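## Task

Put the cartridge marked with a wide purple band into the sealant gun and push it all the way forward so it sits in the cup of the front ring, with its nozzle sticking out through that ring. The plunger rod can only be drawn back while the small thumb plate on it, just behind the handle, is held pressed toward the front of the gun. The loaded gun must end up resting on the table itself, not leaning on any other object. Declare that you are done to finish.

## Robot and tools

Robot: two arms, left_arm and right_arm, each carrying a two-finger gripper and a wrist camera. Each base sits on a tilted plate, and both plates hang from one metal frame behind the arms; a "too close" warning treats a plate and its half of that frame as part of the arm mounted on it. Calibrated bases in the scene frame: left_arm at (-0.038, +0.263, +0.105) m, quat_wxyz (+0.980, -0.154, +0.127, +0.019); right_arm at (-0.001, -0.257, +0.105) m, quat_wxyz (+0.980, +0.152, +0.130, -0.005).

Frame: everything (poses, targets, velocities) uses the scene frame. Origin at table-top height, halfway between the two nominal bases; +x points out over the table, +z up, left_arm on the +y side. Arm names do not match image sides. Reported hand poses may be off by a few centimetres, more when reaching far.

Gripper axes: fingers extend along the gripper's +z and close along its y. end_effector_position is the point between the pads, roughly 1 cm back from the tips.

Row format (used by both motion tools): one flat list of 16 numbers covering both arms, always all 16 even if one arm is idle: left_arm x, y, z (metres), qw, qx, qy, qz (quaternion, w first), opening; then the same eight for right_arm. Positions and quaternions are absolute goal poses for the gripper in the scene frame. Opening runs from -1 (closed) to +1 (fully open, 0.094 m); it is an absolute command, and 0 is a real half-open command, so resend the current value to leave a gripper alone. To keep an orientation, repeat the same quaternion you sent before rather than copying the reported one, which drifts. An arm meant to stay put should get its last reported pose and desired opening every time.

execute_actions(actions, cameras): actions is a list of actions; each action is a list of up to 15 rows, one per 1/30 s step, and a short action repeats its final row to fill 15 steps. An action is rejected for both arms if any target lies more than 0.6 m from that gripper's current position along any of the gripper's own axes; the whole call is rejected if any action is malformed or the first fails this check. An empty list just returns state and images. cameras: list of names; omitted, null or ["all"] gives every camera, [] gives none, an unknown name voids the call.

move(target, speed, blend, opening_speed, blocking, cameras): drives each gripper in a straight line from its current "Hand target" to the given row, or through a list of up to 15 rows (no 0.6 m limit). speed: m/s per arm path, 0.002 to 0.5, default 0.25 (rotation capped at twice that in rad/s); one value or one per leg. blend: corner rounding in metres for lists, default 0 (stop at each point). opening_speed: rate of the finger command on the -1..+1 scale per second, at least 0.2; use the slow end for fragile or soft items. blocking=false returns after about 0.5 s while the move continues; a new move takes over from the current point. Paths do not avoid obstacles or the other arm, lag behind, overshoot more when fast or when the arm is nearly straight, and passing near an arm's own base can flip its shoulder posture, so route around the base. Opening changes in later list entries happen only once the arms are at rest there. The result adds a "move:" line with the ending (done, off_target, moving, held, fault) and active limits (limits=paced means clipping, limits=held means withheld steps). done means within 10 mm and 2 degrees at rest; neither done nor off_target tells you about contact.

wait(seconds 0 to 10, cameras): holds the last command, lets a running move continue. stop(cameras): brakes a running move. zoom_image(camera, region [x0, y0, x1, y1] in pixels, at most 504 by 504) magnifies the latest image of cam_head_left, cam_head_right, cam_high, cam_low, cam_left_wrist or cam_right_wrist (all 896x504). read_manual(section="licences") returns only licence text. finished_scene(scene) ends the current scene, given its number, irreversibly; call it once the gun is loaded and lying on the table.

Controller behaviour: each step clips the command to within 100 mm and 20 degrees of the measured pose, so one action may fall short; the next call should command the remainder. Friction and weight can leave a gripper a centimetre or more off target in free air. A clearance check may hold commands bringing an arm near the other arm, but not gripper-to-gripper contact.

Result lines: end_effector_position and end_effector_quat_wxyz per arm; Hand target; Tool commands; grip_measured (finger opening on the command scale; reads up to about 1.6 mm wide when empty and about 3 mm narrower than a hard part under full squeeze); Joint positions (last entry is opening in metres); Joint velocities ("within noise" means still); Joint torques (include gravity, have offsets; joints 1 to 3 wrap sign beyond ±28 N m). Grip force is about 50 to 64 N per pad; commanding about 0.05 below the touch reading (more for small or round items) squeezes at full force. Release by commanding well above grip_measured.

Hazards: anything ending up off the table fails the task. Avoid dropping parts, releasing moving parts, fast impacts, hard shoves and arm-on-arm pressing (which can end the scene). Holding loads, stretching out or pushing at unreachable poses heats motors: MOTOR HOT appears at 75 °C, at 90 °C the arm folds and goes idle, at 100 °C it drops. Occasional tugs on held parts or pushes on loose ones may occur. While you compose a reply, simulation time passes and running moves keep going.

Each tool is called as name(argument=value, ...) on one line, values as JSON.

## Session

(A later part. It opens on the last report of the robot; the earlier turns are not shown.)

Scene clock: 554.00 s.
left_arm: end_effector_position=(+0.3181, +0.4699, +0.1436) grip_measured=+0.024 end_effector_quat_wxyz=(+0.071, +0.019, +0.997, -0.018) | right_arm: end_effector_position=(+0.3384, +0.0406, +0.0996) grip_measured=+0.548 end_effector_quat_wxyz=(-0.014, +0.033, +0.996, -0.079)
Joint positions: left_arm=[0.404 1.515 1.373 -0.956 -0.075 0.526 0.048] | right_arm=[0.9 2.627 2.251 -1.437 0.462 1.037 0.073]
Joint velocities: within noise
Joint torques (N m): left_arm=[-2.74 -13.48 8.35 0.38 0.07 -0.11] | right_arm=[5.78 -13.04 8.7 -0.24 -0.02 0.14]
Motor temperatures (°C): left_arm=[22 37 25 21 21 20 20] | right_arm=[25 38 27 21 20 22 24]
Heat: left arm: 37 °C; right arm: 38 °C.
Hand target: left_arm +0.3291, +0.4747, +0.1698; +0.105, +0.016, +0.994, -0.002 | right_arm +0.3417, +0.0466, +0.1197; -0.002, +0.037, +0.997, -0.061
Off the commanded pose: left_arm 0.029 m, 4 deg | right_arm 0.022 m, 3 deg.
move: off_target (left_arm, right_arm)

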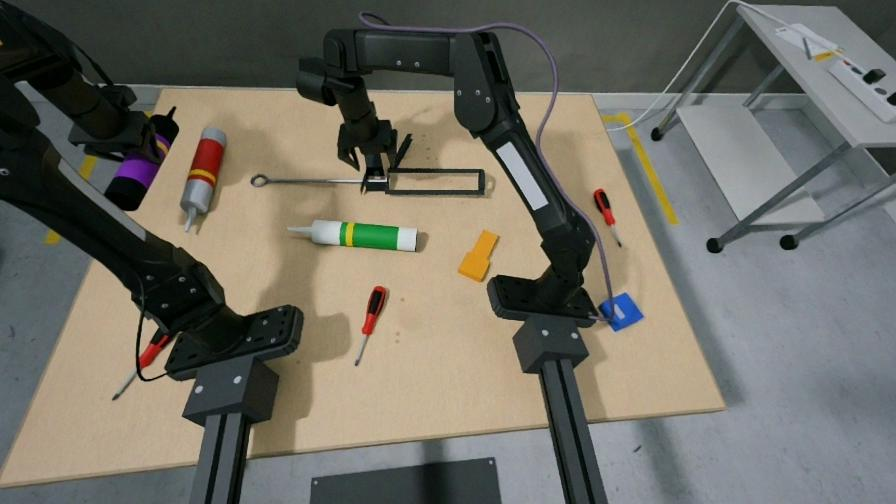

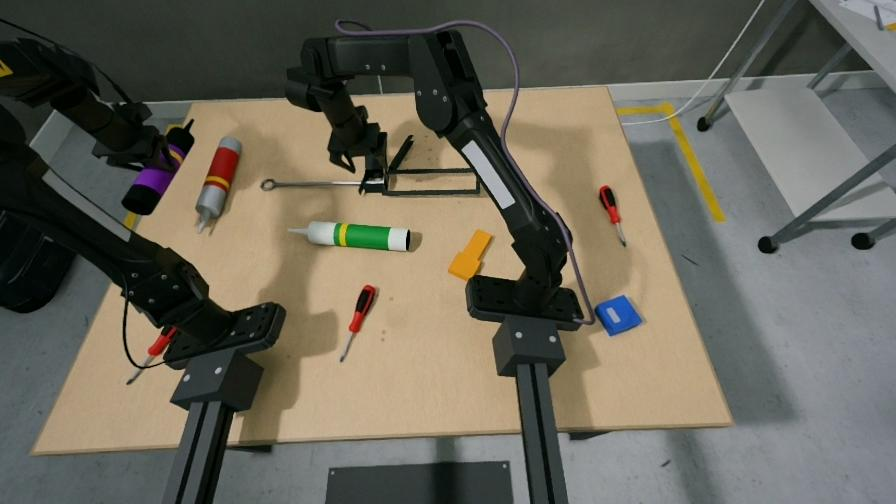

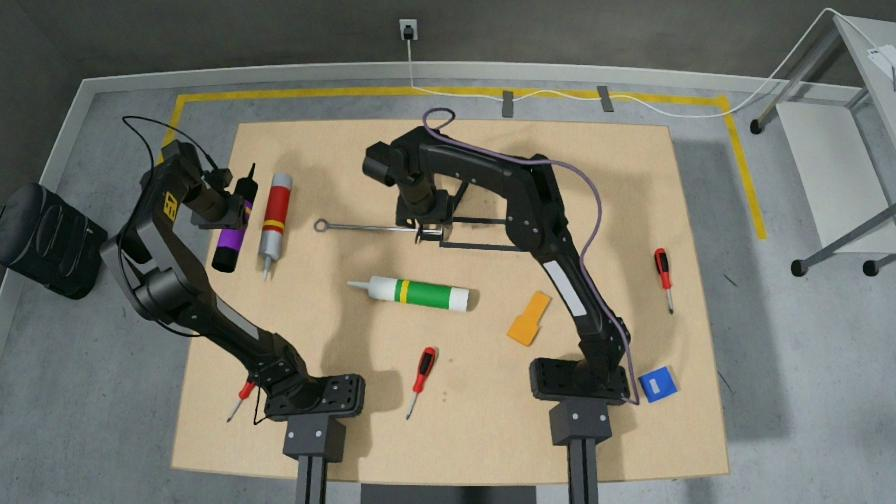

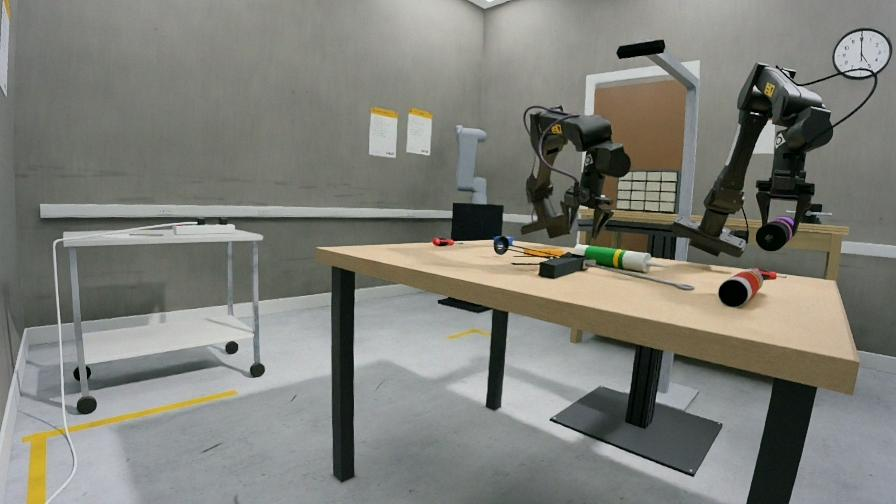

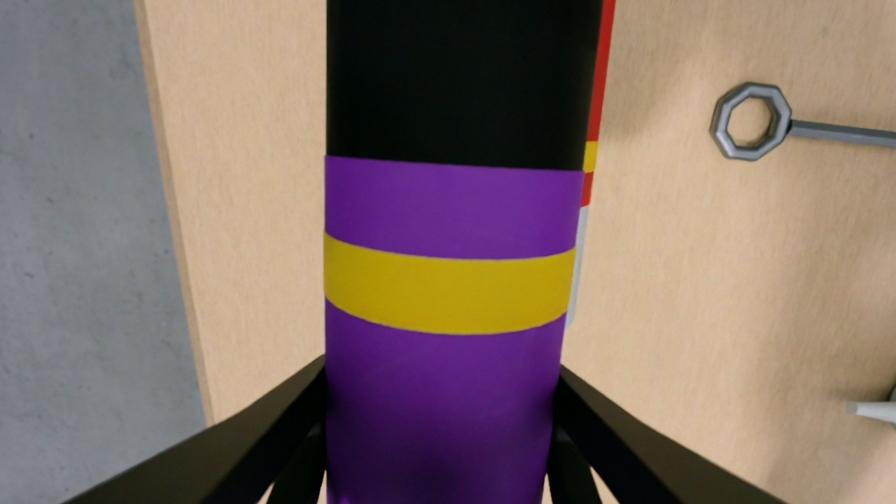

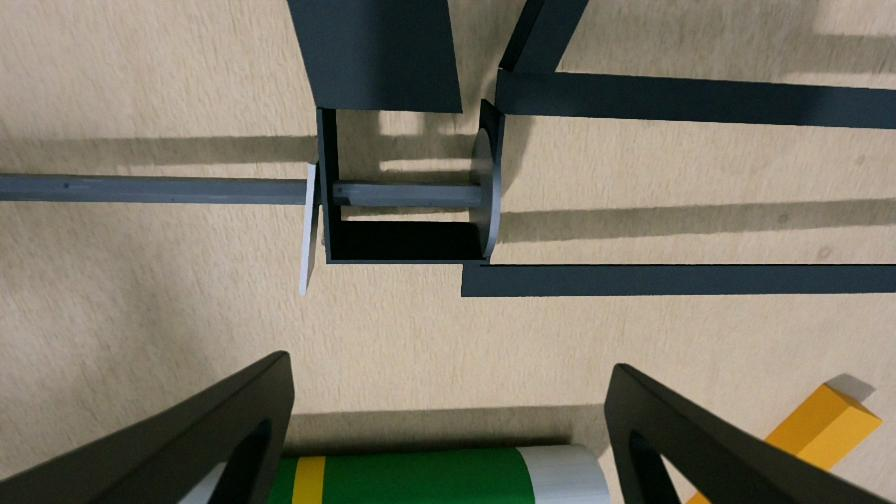

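move(target=[[0.345,0.46,0.22,0.1045,0.0156,0.9944,-0.0016,-0.25, 0.31,-0.12,0.22, 0.0,0.0,1,0, 0.3],[0.36,0.40,0.24,0.1045,0.0156,0.9944,-0.0016,-0.25, 0.329,-0.33,0.14, -0.2144,0.6992,0.6407,0.2339, 0.3]], speed=[0.25,0.25], blend=0.04, cameras=["cam_right_wrist","cam_left_wrist","cam_high"])

Scene clock: 611.33 s.
left_arm: end_effector_position=(+0.3507, +0.3992, +0.2229) grip_measured=+0.024 end_effector_quat_wxyz=(+0.079, +0.020, +0.997, -0.007) | right_arm: end_effector_position=(+0.3314, -0.3348, +0.1464) grip_measured=+0.302 end_effector_quat_wxyz=(-0.201, +0.697, +0.648, +0.232)
Joint positions: left_arm=[0.06 1.515 1.608 -1.217 -0.244 0.221 0.048] | right_arm=[-0.379 1.546 1.281 -1.144 -0.41 1.197 0.061]
Joint velocities: within noise
Joint torques (N m): left_arm=[-3.71 -10.02 8.7 0.48 -0.03 -0.12] | right_arm=[0.99 -6.11 3.93 -0.01 -0.51 0.08]
Motor temperatures (°C): left_arm=[23 36 30 21 21 20 21] | right_arm=[25 45 29 21 21 22 23]
Heat: left arm: 36 °C; right arm: 45 °C.
Hand target: left_arm +0.3594, +0.4000, +0.2399; +0.105, +0.016, +0.994, -0.002 | right_arm +0.3289, -0.3301, +0.1402; -0.214, +0.699, +0.641, +0.234
Off the commanded pose: left_arm 0.020 m, 3 deg | right_arm 0.008 m, 2 deg.
move: off_target (left_arm)
Images, in order (width x height): cam_high 896x504, cam_left_wrist 896x504, cam_right_wrist 896x504.

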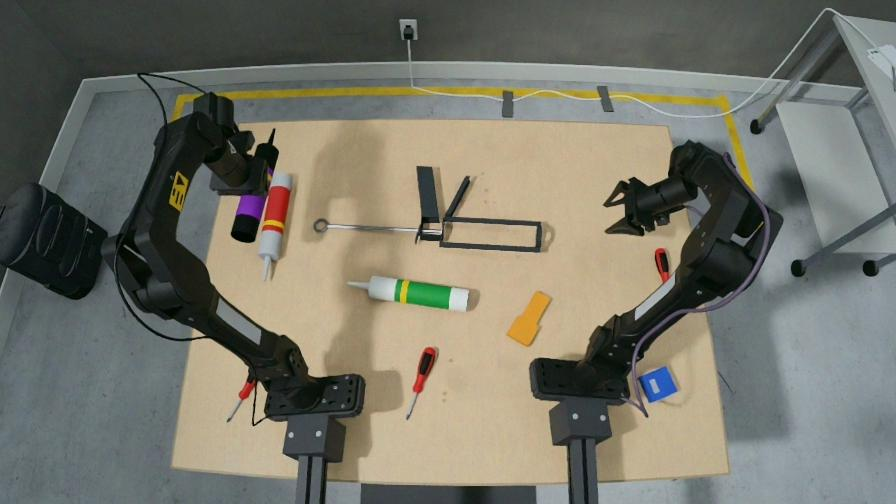

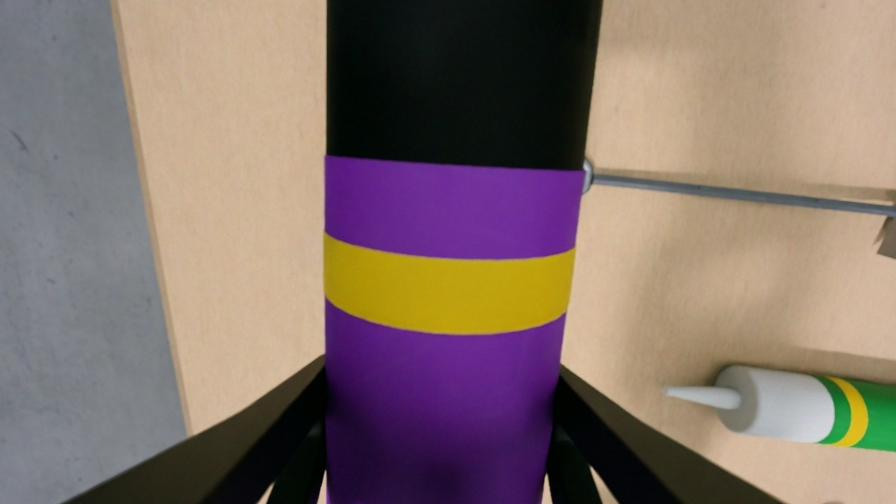

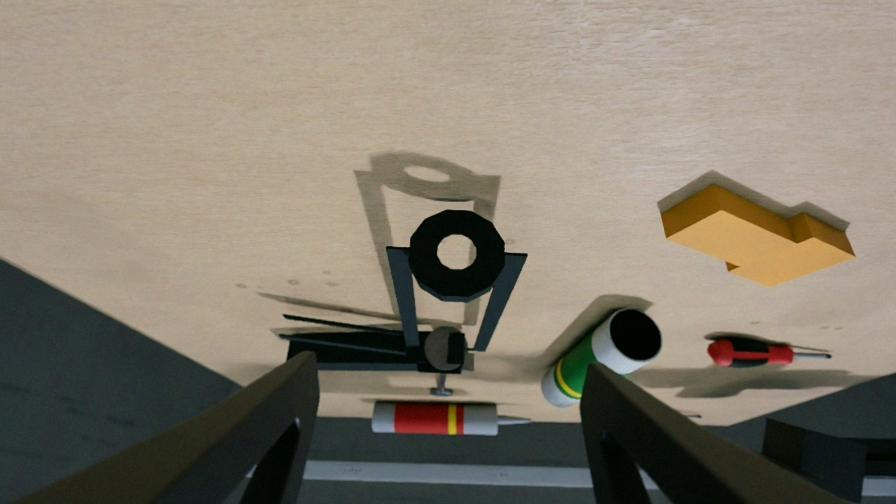

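move(target=[[0.36,0.25,0.24,0.07,0.40,0.91,-0.005,-0.25, 0.3289,-0.3301,0.1402, -0.2144,0.6992,0.6407,0.2339, 0.3],[0.357,0.045,0.20,0.0071,0.7361,0.6769,-0.0077,-0.25, 0.3289,-0.3301,0.1402, -0.2144,0.6992,0.6407,0.2339, 0.3]], speed=[0.2,0.2], blend=0.04, cameras=["cam_right_wrist","cam_left_wrist","cam_high","cam_head_left"])

Scene clock: 669.33 s.
left_arm: end_effector_position=(+0.3585, +0.0548, +0.1920) grip_measured=+0.024 end_effector_quat_wxyz=(-0.001, +0.725, +0.689, -0.011) | right_arm: end_effector_position=(+0.3315, -0.3347, +0.1465) grip_measured=+0.302 end_effector_quat_wxyz=(-0.201, +0.697, +0.647, +0.232)
Joint positions: left_arm=[-0.766 2.286 2.168 -1.48 -0.38 0.889 0.048] | right_arm=[-0.379 1.546 1.281 -1.144 -0.411 1.198 0.061]
Joint velocities: within noise
Joint torques (N m): left_arm=[-7.61 -10.96 7.84 0.08 -0.01 0.12] | right_arm=[0.98 -6.15 3.95 -0.02 -0.48 0.09]
Motor temperatures (°C): left_arm=[23 35 31 21 21 20 22] | right_arm=[23 36 27 21 21 22 23]
Heat: left arm: 35 °C; right arm: 36 °C.
Hand target: left_arm +0.3568, +0.0452, +0.1999; +0.008, +0.736, +0.677, -0.008 | right_arm +0.3288, -0.3301, +0.1404; -0.214, +0.699, +0.641, +0.234
Off the commanded pose: left_arm 0.013 m, 2 deg | right_arm 0.008 m, 2 deg.
move: off_target (left_arm)
Images, in order (width x height): cam_head_left 896x504, cam_high 896x504, cam_left_wrist 896x504, cam_right_wrist 896x504.

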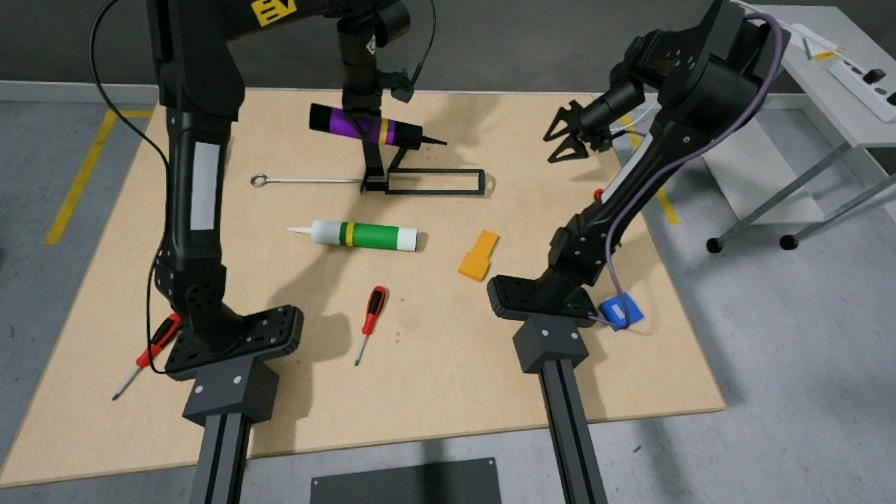

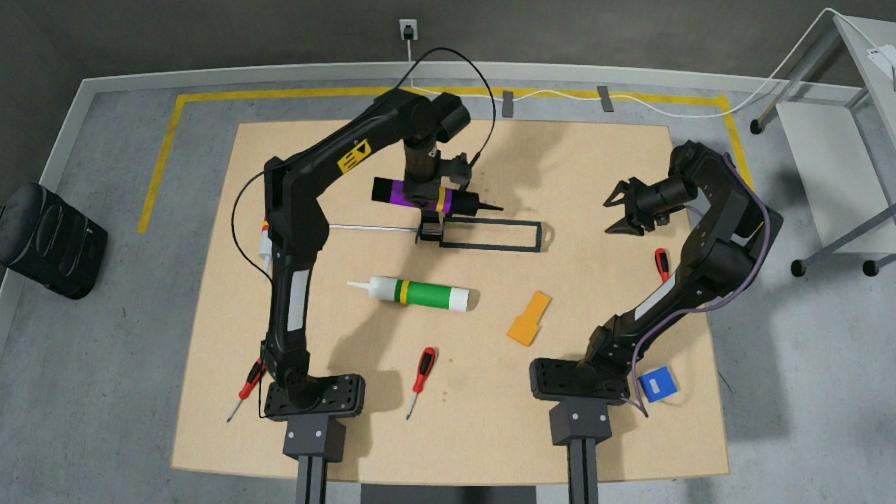

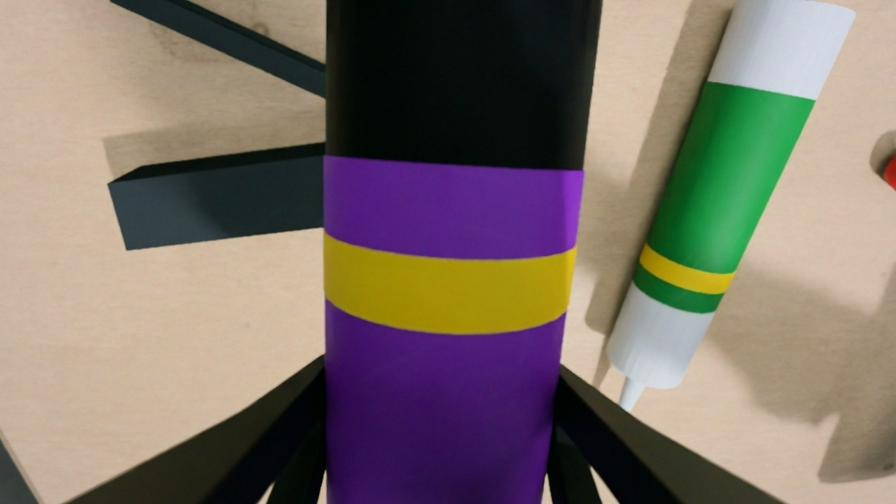

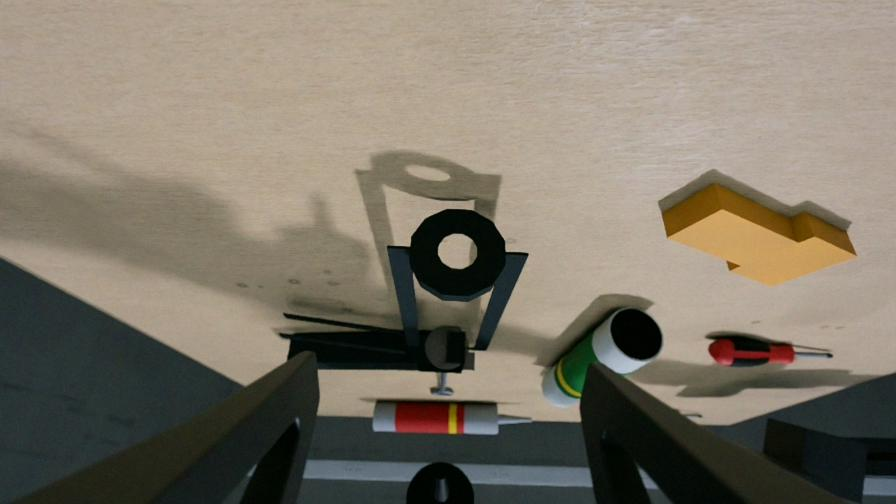

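move(target=[[0.352,-0.015,0.125,0.0071,0.7361,0.6769,-0.0077,-0.25, 0.3289,-0.3301,0.1402, -0.2144,0.6992,0.6407,0.2339, 0.3]], speed=[0.15], cameras=["cam_right_wrist","cam_left_wrist","cam_head_left"])

Scene clock: 675.03 s.
left_arm: end_effector_position=(+0.3555, -0.0011, +0.1173) grip_measured=+0.024 end_effector_quat_wxyz=(-0.006, +0.732, +0.681, -0.011) | right_arm: end_effector_position=(+0.3315, -0.3347, +0.1465) grip_measured=+0.302 end_effector_quat_wxyz=(-0.201, +0.697, +0.647, +0.232)
Joint positions: left_arm=[-0.789 2.482 2.168 -1.306 -0.381 0.88 0.048] | right_arm=[-0.379 1.546 1.281 -1.144 -0.411 1.198 0.061]
Joint velocities: within noise
Joint torques (N m): left_arm=[-8.62 -12.88 6.27 0.25 0.01 -0.12] | right_arm=[0.98 -6.15 3.96 -0.02 -0.48 0.09]
Motor temperatures (°C): left_arm=[24 36 30 21 21 20 22] | right_arm=[23 36 27 21 21 22 23]
Heat: left arm: 36 °C; right arm: 36 °C.
Hand target: left_arm +0.3517, -0.0148, +0.1250; +0.007, +0.736, +0.677, -0.008 | right_arm +0.3288, -0.3302, +0.1403; -0.214, +0.699, +0.641, +0.234
Off the commanded pose: left_arm 0.016 m, 2 deg | right_arm 0.008 m, 2 deg.
move: off_target (left_arm)
Images, in order (width x height): cam_head_left 896x504, cam_left_wrist 896x504, cam_right_wrist 896x504.

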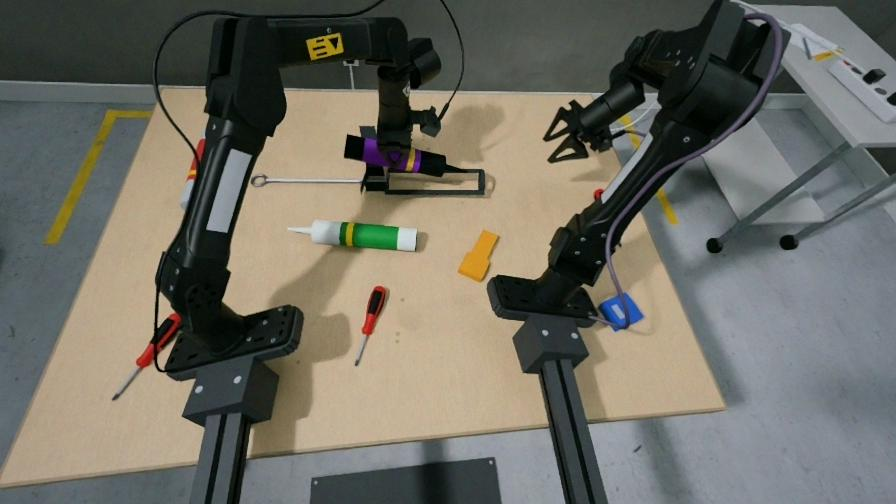

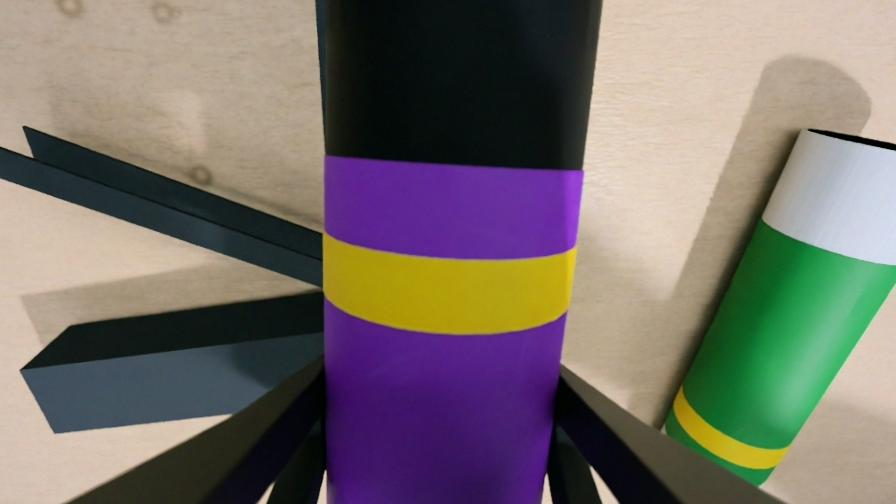

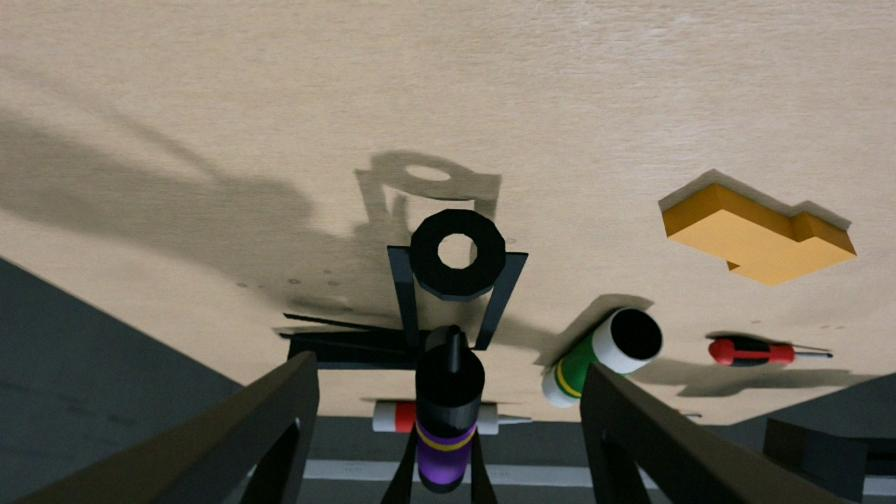

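move(target=[[0.3590,-0.022,0.105,0.0070,0.7461,0.6659,-0.0078,-0.25, 0.3289,-0.3301,0.1402, -0.2144,0.6992,0.6407,0.2339, 0.3]], speed=[0.1], cameras=["cam_right_wrist"])

zoom_image(camera="cam_right_wrist", region=[340, 180, 580, 504])

Scene clock: 721.63 s.
left_arm: end_effector_position=(+0.3553, -0.0116, +0.0989) grip_measured=+0.024 end_effector_quat_wxyz=(-0.008, +0.741, +0.672, -0.011) | right_arm: end_effector_position=(+0.3316, -0.3347, +0.1466) grip_measured=+0.302 end_effector_quat_wxyz=(-0.202, +0.697, +0.647, +0.233)
Joint positions: left_arm=[-0.789 2.534 2.183 -1.273 -0.381 0.903 0.048] | right_arm=[-0.379 1.546 1.281 -1.144 -0.412 1.198 0.061]
Joint velocities: within noise
Joint torques (N m): left_arm=[-7.23 -12.56 7.79 0.23 0 0.12] | right_arm=[0.96 -6.15 3.95 -0.02 -0.49 0.09]
Motor temperatures (°C): left_arm=[26 43 28 20 21 20 22] | right_arm=[23 36 26 21 21 22 23]
Heat: left arm: 43 °C; right arm: 36 °C.
Hand target: left_arm +0.3586, -0.0218, +0.1051; +0.007, +0.746, +0.666, -0.008 | right_arm +0.3288, -0.3301, +0.1404; -0.214, +0.699, +0.641, +0.234
Off the commanded pose: left_arm 0.013 m, 2 deg | right_arm 0.008 m, 2 deg.
move: off_target (left_arm)
Images, in order (width x height): cam_right_wrist 896x504.

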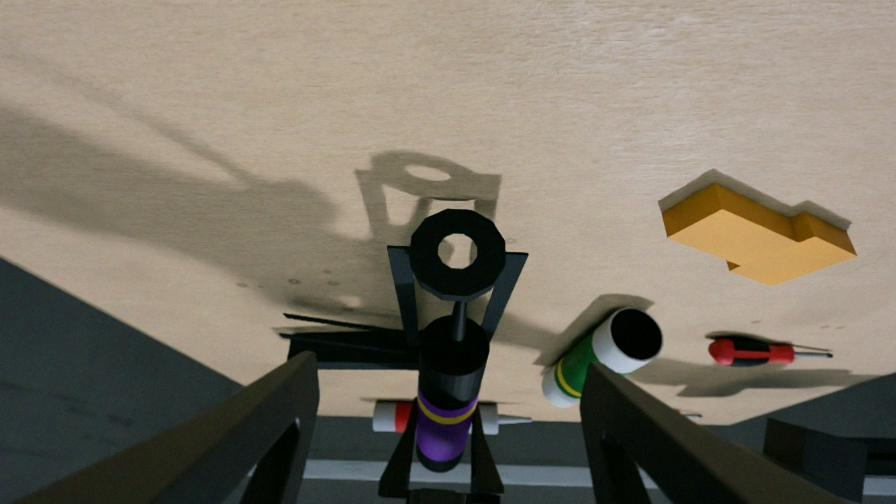

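Scaled by 1.556 from the camera's 896x504 image, which has a finer 1280x720 frame.

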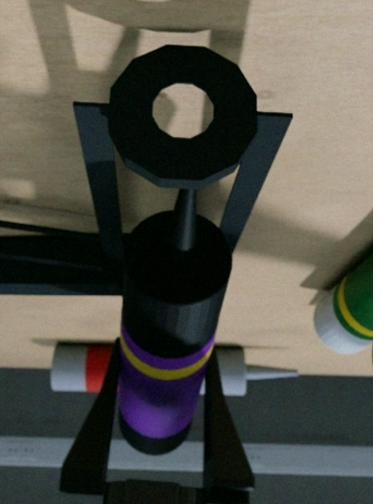

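move(target=[[0.3645,-0.0255,0.090,0.0070,0.7476,0.6641,-0.0078,-0.25, 0.3289,-0.3301,0.1402, -0.2144,0.6992,0.6407,0.2339, 0.3]], speed=[0.08], cameras=["cam_right_wrist"])

zoom_image(camera="cam_right_wrist", region=[340, 180, 580, 504])

Scene clock: 739.43 s.
left_arm: end_effector_position=(+0.3574, -0.0201, +0.0878) grip_measured=+0.024 end_effector_quat_wxyz=(-0.004, +0.747, +0.665, -0.011) | right_arm: end_effector_position=(+0.3316, -0.3347, +0.1466) grip_measured=+0.302 end_effector_quat_wxyz=(-0.202, +0.697, +0.647, +0.233)
Joint positions: left_arm=[-0.789 2.573 2.208 -1.251 -0.381 0.924 0.048] | right_arm=[-0.379 1.546 1.281 -1.144 -0.412 1.198 0.061]
Joint velocities: within noise
Joint torques (N m): left_arm=[-5.98 -12.55 7.84 0.25 -0.01 0.13] | right_arm=[0.98 -6.15 3.95 -0.02 -0.48 0.09]
Motor temperatures (°C): left_arm=[26 44 28 20 21 20 22] | right_arm=[23 36 26 21 21 22 23]
Heat: left arm: 44 °C; right arm: 36 °C.
Hand target: left_arm +0.3643, -0.0253, +0.0902; +0.007, +0.748, +0.664, -0.008 | right_arm +0.3288, -0.3301, +0.1404; -0.214, +0.699, +0.641, +0.234
Off the commanded pose: left_arm 0.009 m, 1 deg | right_arm 0.008 m, 2 deg.
move: done
Images, in order (width x height): cam_right_wrist 896x504.

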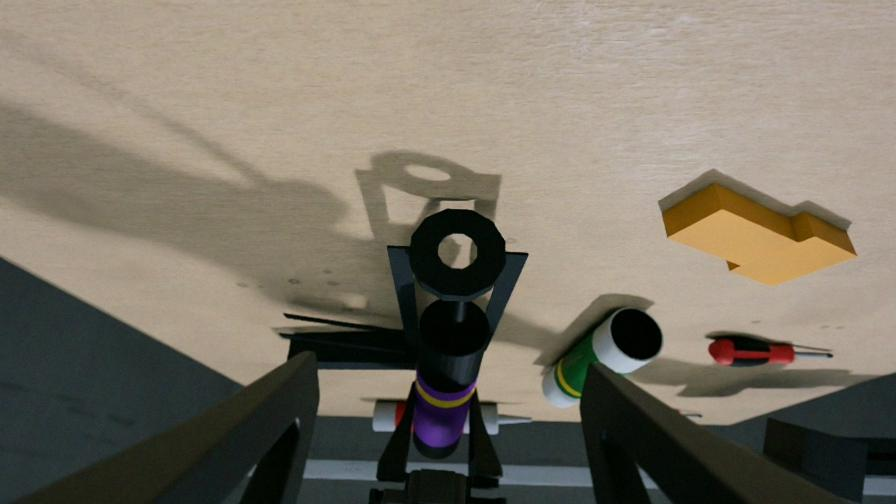

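Scaled by 1.556 from the camera's 896x504 image, which has a finer 1280x720 frame.

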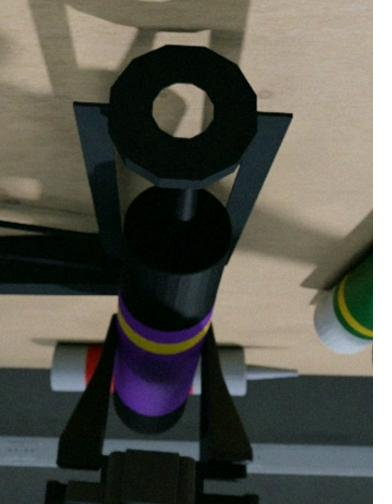

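move(target=[[0.3700,-0.0225,0.088,0.0070,0.7476,0.6641,-0.0078,-0.25, 0.3289,-0.3301,0.1402, -0.2144,0.6992,0.6407,0.2339, 0.3]], speed=[0.08], cameras=["cam_right_wrist","cam_left_wrist"])

zoom_image(camera="cam_right_wrist", region=[360, 190, 560, 480])

Scene clock: 756.37 s.
left_arm: end_effector_position=(+0.3637, -0.0190, +0.0875) grip_measured=+0.024 end_effector_quat_wxyz=(+0.000, +0.746, +0.666, -0.010) | right_arm: end_effector_position=(+0.3316, -0.3347, +0.1466) grip_measured=+0.302 end_effector_quat_wxyz=(-0.202, +0.697, +0.647, +0.233)
Joint positions: left_arm=[-0.779 2.58 2.228 -1.25 -0.381 0.937 0.048] | right_arm=[-0.379 1.546 1.281 -1.144 -0.412 1.198 0.061]
Joint velocities: within noise
Joint torques (N m): left_arm=[-5.78 -12.45 7.84 0.2 0 0.12] | right_arm=[0.98 -6.16 3.95 -0.02 -0.48 0.09]
Motor temperatures (°C): left_arm=[25 45 29 20 20 20 22] | right_arm=[23 36 26 21 21 22 23]
Heat: left arm: 45 °C; right arm: 36 °C.
Hand target: left_arm +0.3698, -0.0224, +0.0881; +0.008, +0.748, +0.664, -0.008 | right_arm +0.3288, -0.3301, +0.1404; -0.214, +0.699, +0.641, +0.234
Off the commanded pose: left_arm 0.007 m, 1 deg | right_arm 0.008 m, 2 deg.
move: done
Images, in order (width x height): cam_left_wrist 896x504, cam_right_wrist 896x504.

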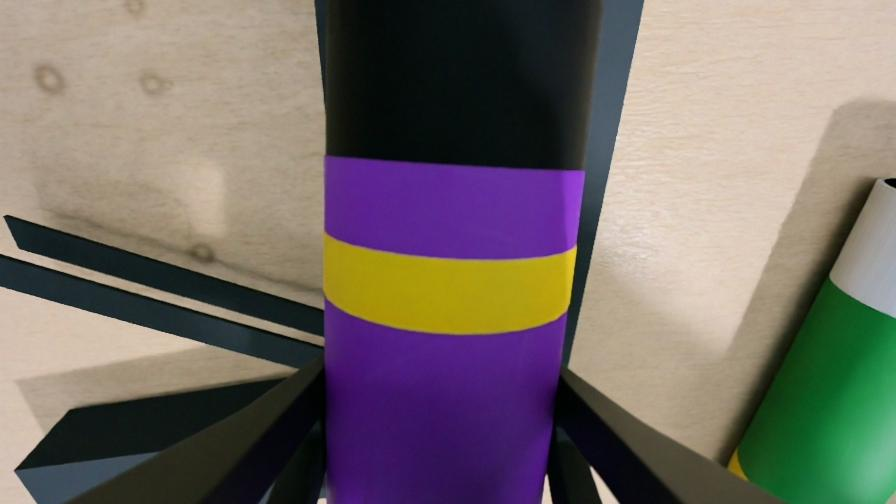

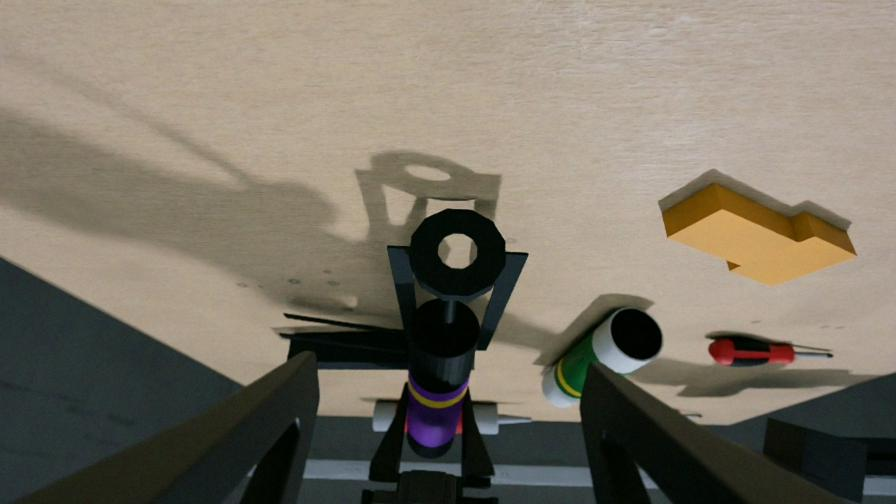

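Scaled by 1.738 from the camera's 896x504 image, which has a finer 1280x720 frame.

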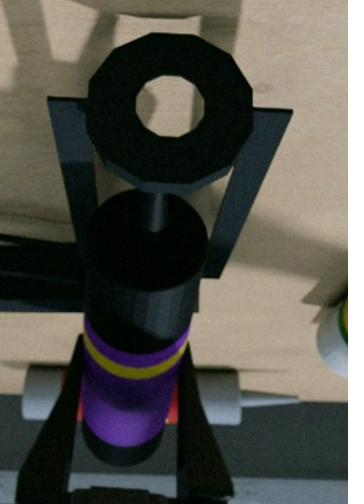

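move(target=[[0.3655,-0.0225,0.078,0.0070,0.7476,0.6641,-0.0078,-0.25, 0.3289,-0.3301,0.1402, -0.2144,0.6992,0.6407,0.2339, 0.3]], speed=[0.06], cameras=["cam_right_wrist","cam_left_wrist"])

zoom_image(camera="cam_right_wrist", region=[360, 190, 560, 480])

Scene clock: 767.97 s.
left_arm: end_effector_position=(+0.3660, -0.0237, +0.0831) grip_measured=+0.024 end_effector_quat_wxyz=(+0.010, +0.744, +0.668, -0.009) | right_arm: end_effector_position=(+0.3316, -0.3347, +0.1466) grip_measured=+0.302 end_effector_quat_wxyz=(-0.202, +0.697, +0.647, +0.233)
Joint positions: left_arm=[-0.779 2.58 2.209 -1.209 -0.381 0.94 0.048] | right_arm=[-0.379 1.546 1.281 -1.144 -0.412 1.198 0.061]
Joint velocities: within noise
Joint torques (N m): left_arm=[-5.59 -13.33 4.49 0.33 -0.01 0.12] | right_arm=[0.98 -6.15 3.95 -0.02 -0.48 0.1]
Motor temperatures (°C): left_arm=[25 43 28 20 20 20 22] | right_arm=[23 36 26 21 21 22 23]
Heat: left arm: 43 °C; right arm: 36 °C.
Hand target: left_arm +0.3654, -0.0226, +0.0780; +0.007, +0.748, +0.664, -0.008 | right_arm +0.3288, -0.3301, +0.1404; -0.214, +0.699, +0.641, +0.234
Off the commanded pose: left_arm 0.005 m, 1 deg | right_arm 0.008 m, 2 deg.
move: done
Images, in order (width x height): cam_left_wrist 896x504, cam_right_wrist 896x504.

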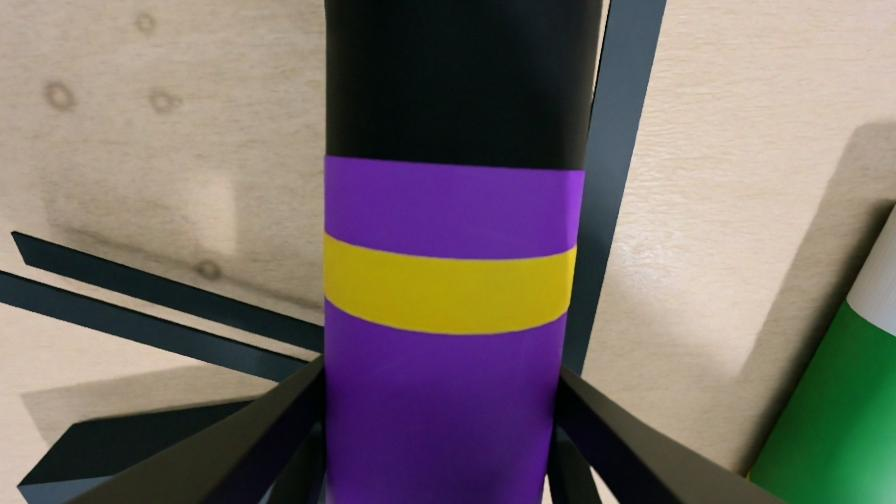

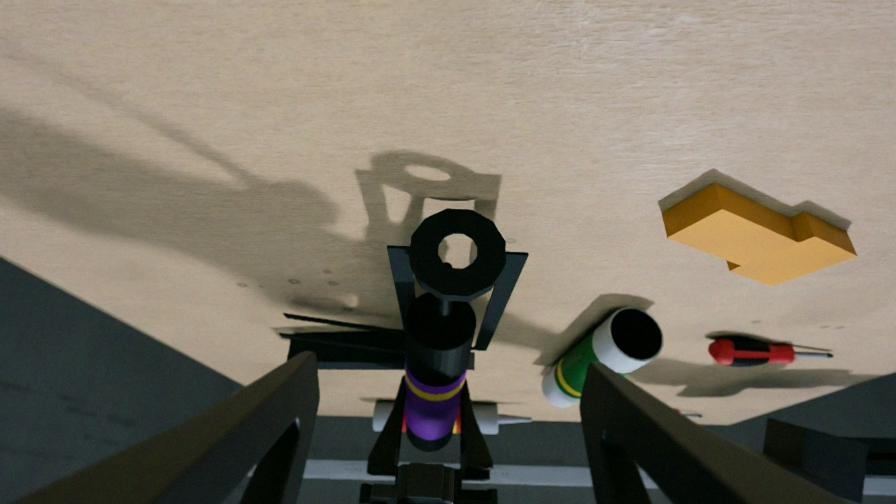

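Scaled by 1.738 from the camera's 896x504 image, which has a finer 1280x720 frame.

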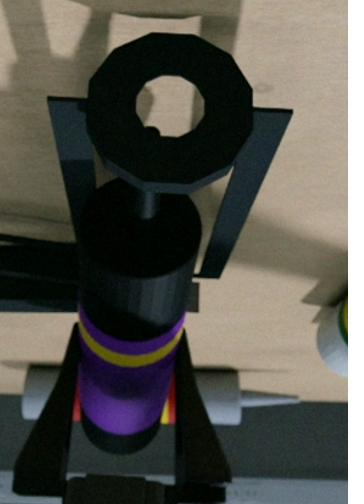

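move(target=[[0.3570,-0.0225,0.078,0.0069,0.7489,0.6626,-0.0078,-0.25, 0.3289,-0.3301,0.1402, -0.2144,0.6992,0.6407,0.2339, 0.3]], speed=[0.06], cameras=["cam_right_wrist"])

zoom_image(camera="cam_right_wrist", region=[360, 190, 560, 480])

Scene clock: 778.43 s.
left_arm: end_effector_position=(+0.3575, -0.0215, +0.0714) grip_measured=+0.024 end_effector_quat_wxyz=(-0.001, +0.747, +0.664, -0.008) | right_arm: end_effector_position=(+0.3316, -0.3347, +0.1466) grip_measured=+0.302 end_effector_quat_wxyz=(-0.202, +0.697, +0.647, +0.233)
Joint positions: left_arm=[-0.779 2.579 2.156 -1.182 -0.386 0.94 0.048] | right_arm=[-0.379 1.546 1.281 -1.144 -0.412 1.198 0.061]
Joint velocities: within noise
Joint torques (N m): left_arm=[-6.5 -15.8 3.51 0.33 0.04 0.03] | right_arm=[0.96 -6.13 3.95 -0.02 -0.48 0.09]
Motor temperatures (°C): left_arm=[25 43 28 20 20 20 22] | right_arm=[23 36 26 21 21 22 23]
Heat: left arm: 43 °C; right arm: 36 °C.
Hand target: left_arm +0.3569, -0.0226, +0.0779; +0.006, +0.749, +0.663, -0.008 | right_arm +0.3288, -0.3301, +0.1404; -0.214, +0.699, +0.641, +0.234
Off the commanded pose: left_arm 0.007 m, 1 deg | right_arm 0.008 m, 2 deg.
move: done
Images, in order (width x height): cam_right_wrist 896x504.

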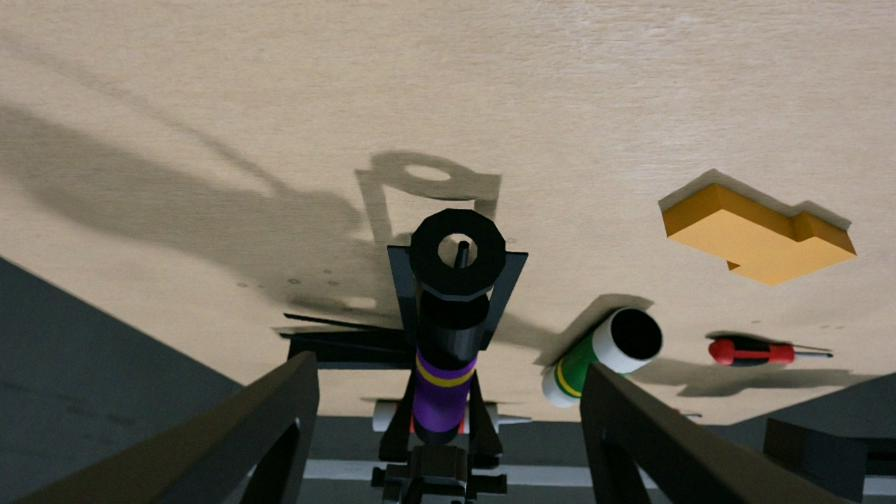

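Scaled by 1.738 from the camera's 896x504 image, which has a finer 1280x720 frame.

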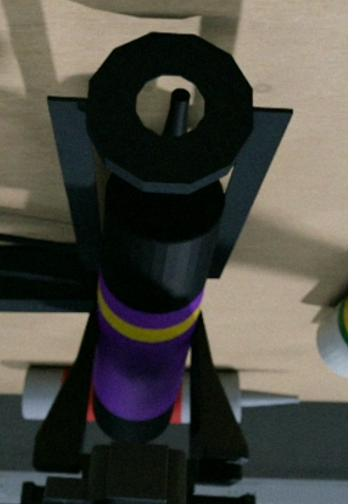

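move(target=[[0.3615,-0.0225,0.084,0.0070,0.7461,0.6659,-0.0078,-0.25, 0.3289,-0.3301,0.1402, -0.2144,0.6992,0.6407,0.2339, 0.3]], speed=[0.06], cameras=["cam_right_wrist"])

zoom_image(camera="cam_right_wrist", region=[360, 190, 560, 480])

Scene clock: 788.07 s.
left_arm: end_effector_position=(+0.3577, -0.0212, +0.0722) grip_measured=+0.024 end_effector_quat_wxyz=(-0.002, +0.748, +0.664, -0.008) | right_arm: end_effector_position=(+0.3316, -0.3347, +0.1466) grip_measured=+0.302 end_effector_quat_wxyz=(-0.202, +0.697, +0.647, +0.233)
Joint positions: left_arm=[-0.779 2.579 2.16 -1.187 -0.386 0.94 0.048] | right_arm=[-0.379 1.546 1.281 -1.144 -0.412 1.198 0.061]
Joint velocities: within noise
Joint torques (N m): left_arm=[-6.41 -14.86 6.65 0.07 0.04 -0.05] | right_arm=[0.98 -6.16 3.96 -0.01 -0.49 0.09]
Motor temperatures (°C): left_arm=[25 47 27 20 20 20 22] | right_arm=[23 36 26 21 21 22 23]
Heat: left arm: 47 °C; right arm: 36 °C.
Hand target: left_arm +0.3613, -0.0225, +0.0839; +0.007, +0.746, +0.666, -0.008 | right_arm +0.3288, -0.3301, +0.1404; -0.214, +0.699, +0.641, +0.234
Off the commanded pose: left_arm 0.012 m, 1 deg | right_arm 0.008 m, 2 deg.
move: off_target (left_arm)
Images, in order (width x height): cam_right_wrist 896x504.

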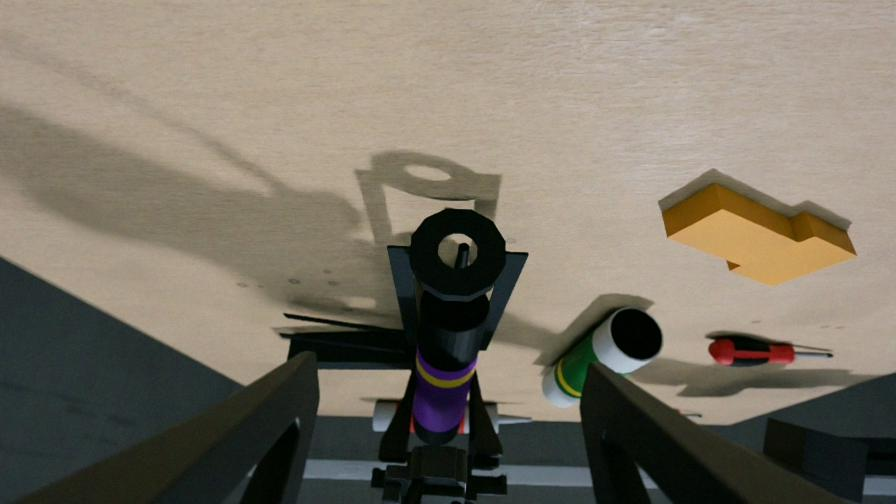

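Scaled by 1.738 from the camera's 896x504 image, which has a finer 1280x720 frame.

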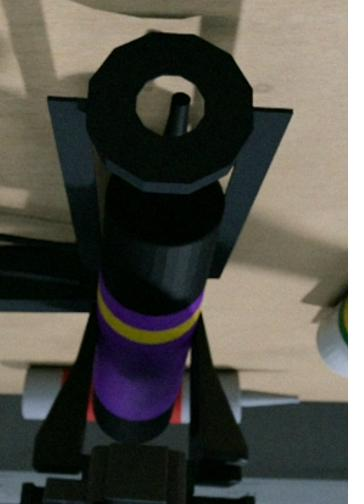

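move(target=[[0.3635,-0.0230,0.091,0.0070,0.7461,0.6659,-0.0078,-0.25, 0.3289,-0.3301,0.1402, -0.2144,0.6992,0.6407,0.2339, 0.3]], speed=[0.06], cameras=["cam_right_wrist"])

zoom_image(camera="cam_right_wrist", region=[360, 190, 560, 480])

Scene clock: 795.10 s.
left_arm: end_effector_position=(+0.3582, -0.0184, +0.0777) grip_measured=+0.024 end_effector_quat_wxyz=(-0.006, +0.749, +0.663, -0.008) | right_arm: end_effector_position=(+0.3316, -0.3347, +0.1466) grip_measured=+0.302 end_effector_quat_wxyz=(-0.202, +0.697, +0.647, +0.233)
Joint positions: left_arm=[-0.779 2.579 2.184 -1.221 -0.386 0.94 0.048] | right_arm=[-0.379 1.546 1.281 -1.144 -0.412 1.198 0.061]
Joint velocities: within noise
Joint torques (N m): left_arm=[-6.75 -14.38 7.79 0.06 0.05 -0.09] | right_arm=[0.96 -6.16 3.96 -0.02 -0.48 0.09]
Motor temperatures (°C): left_arm=[25 48 27 20 20 20 22] | right_arm=[23 36 26 21 21 22 23]
Heat: left arm: 48 °C; right arm: 36 °C.
Hand target: left_arm +0.3633, -0.0229, +0.0910; +0.008, +0.746, +0.666, -0.008 | right_arm +0.3288, -0.3301, +0.1404; -0.214, +0.699, +0.641, +0.234
Off the commanded pose: left_arm 0.015 m, 2 deg | right_arm 0.008 m, 2 deg.
move: off_target (left_arm)
Images, in order (width x height): cam_right_wrist 896x504.

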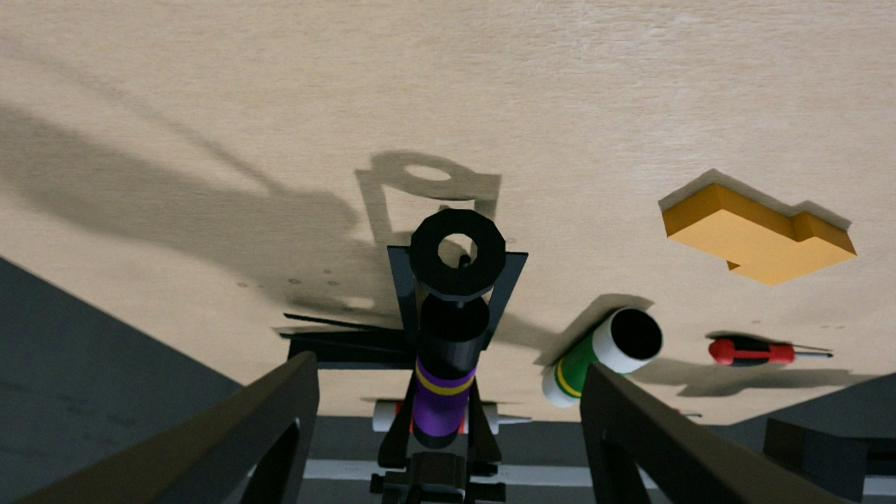

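Scaled by 1.738 from the camera's 896x504 image, which has a finer 1280x720 frame.

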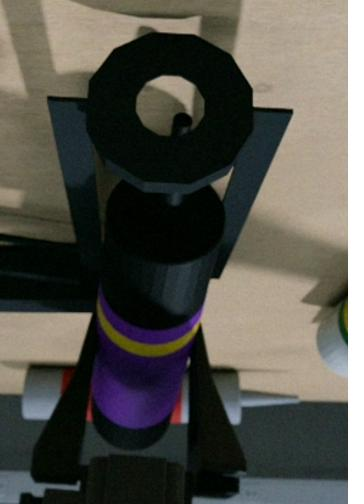

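move(target=[[0.3675,-0.0235,0.088,0.0070,0.7420,0.6704,-0.0078,-0.25, 0.3289,-0.3301,0.1402, -0.2144,0.6992,0.6407,0.2339, 0.3]], speed=[0.06], cameras=["cam_right_wrist"])

zoom_image(camera="cam_right_wrist", region=[360, 190, 560, 480])

Scene clock: 801.77 s.
left_arm: end_effector_position=(+0.3646, -0.0202, +0.0847) grip_measured=+0.024 end_effector_quat_wxyz=(+0.004, +0.746, +0.666, -0.008) | right_arm: end_effector_position=(+0.3316, -0.3347, +0.1466) grip_measured=+0.302 end_effector_quat_wxyz=(-0.202, +0.697, +0.647, +0.233)
Joint positions: left_arm=[-0.779 2.579 2.214 -1.229 -0.386 0.939 0.048] | right_arm=[-0.379 1.546 1.281 -1.144 -0.412 1.198 0.061]
Joint velocities: within noise
Joint torques (N m): left_arm=[-6.15 -12.77 7.79 0.09 0.05 -0.12] | right_arm=[0.96 -6.15 3.96 -0.02 -0.48 0.1]
Motor temperatures (°C): left_arm=[25 48 28 20 20 20 23] | right_arm=[23 36 26 21 21 22 23]
Heat: left arm: 48 °C; right arm: 36 °C.
Hand target: left_arm +0.3674, -0.0235, +0.0880; +0.008, +0.742, +0.670, -0.008 | right_arm +0.3288, -0.3301, +0.1403; -0.214, +0.699, +0.641, +0.234
Off the commanded pose: left_arm 0.005 m, 1 deg | right_arm 0.008 m, 2 deg.
move: done
Images, in order (width x height): cam_right_wrist 896x504.

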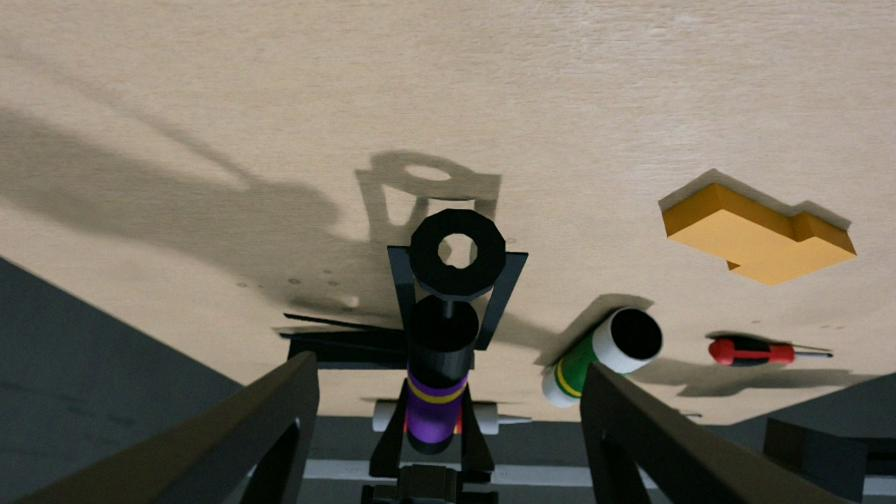

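Scaled by 1.738 from the camera's 896x504 image, which has a finer 1280x720 frame.

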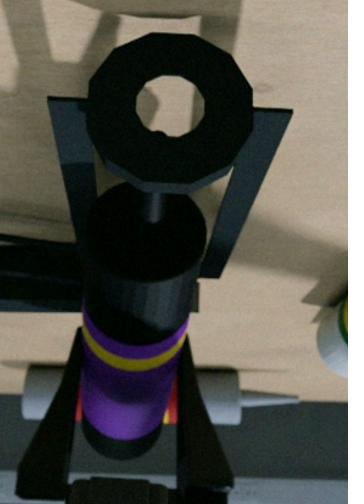

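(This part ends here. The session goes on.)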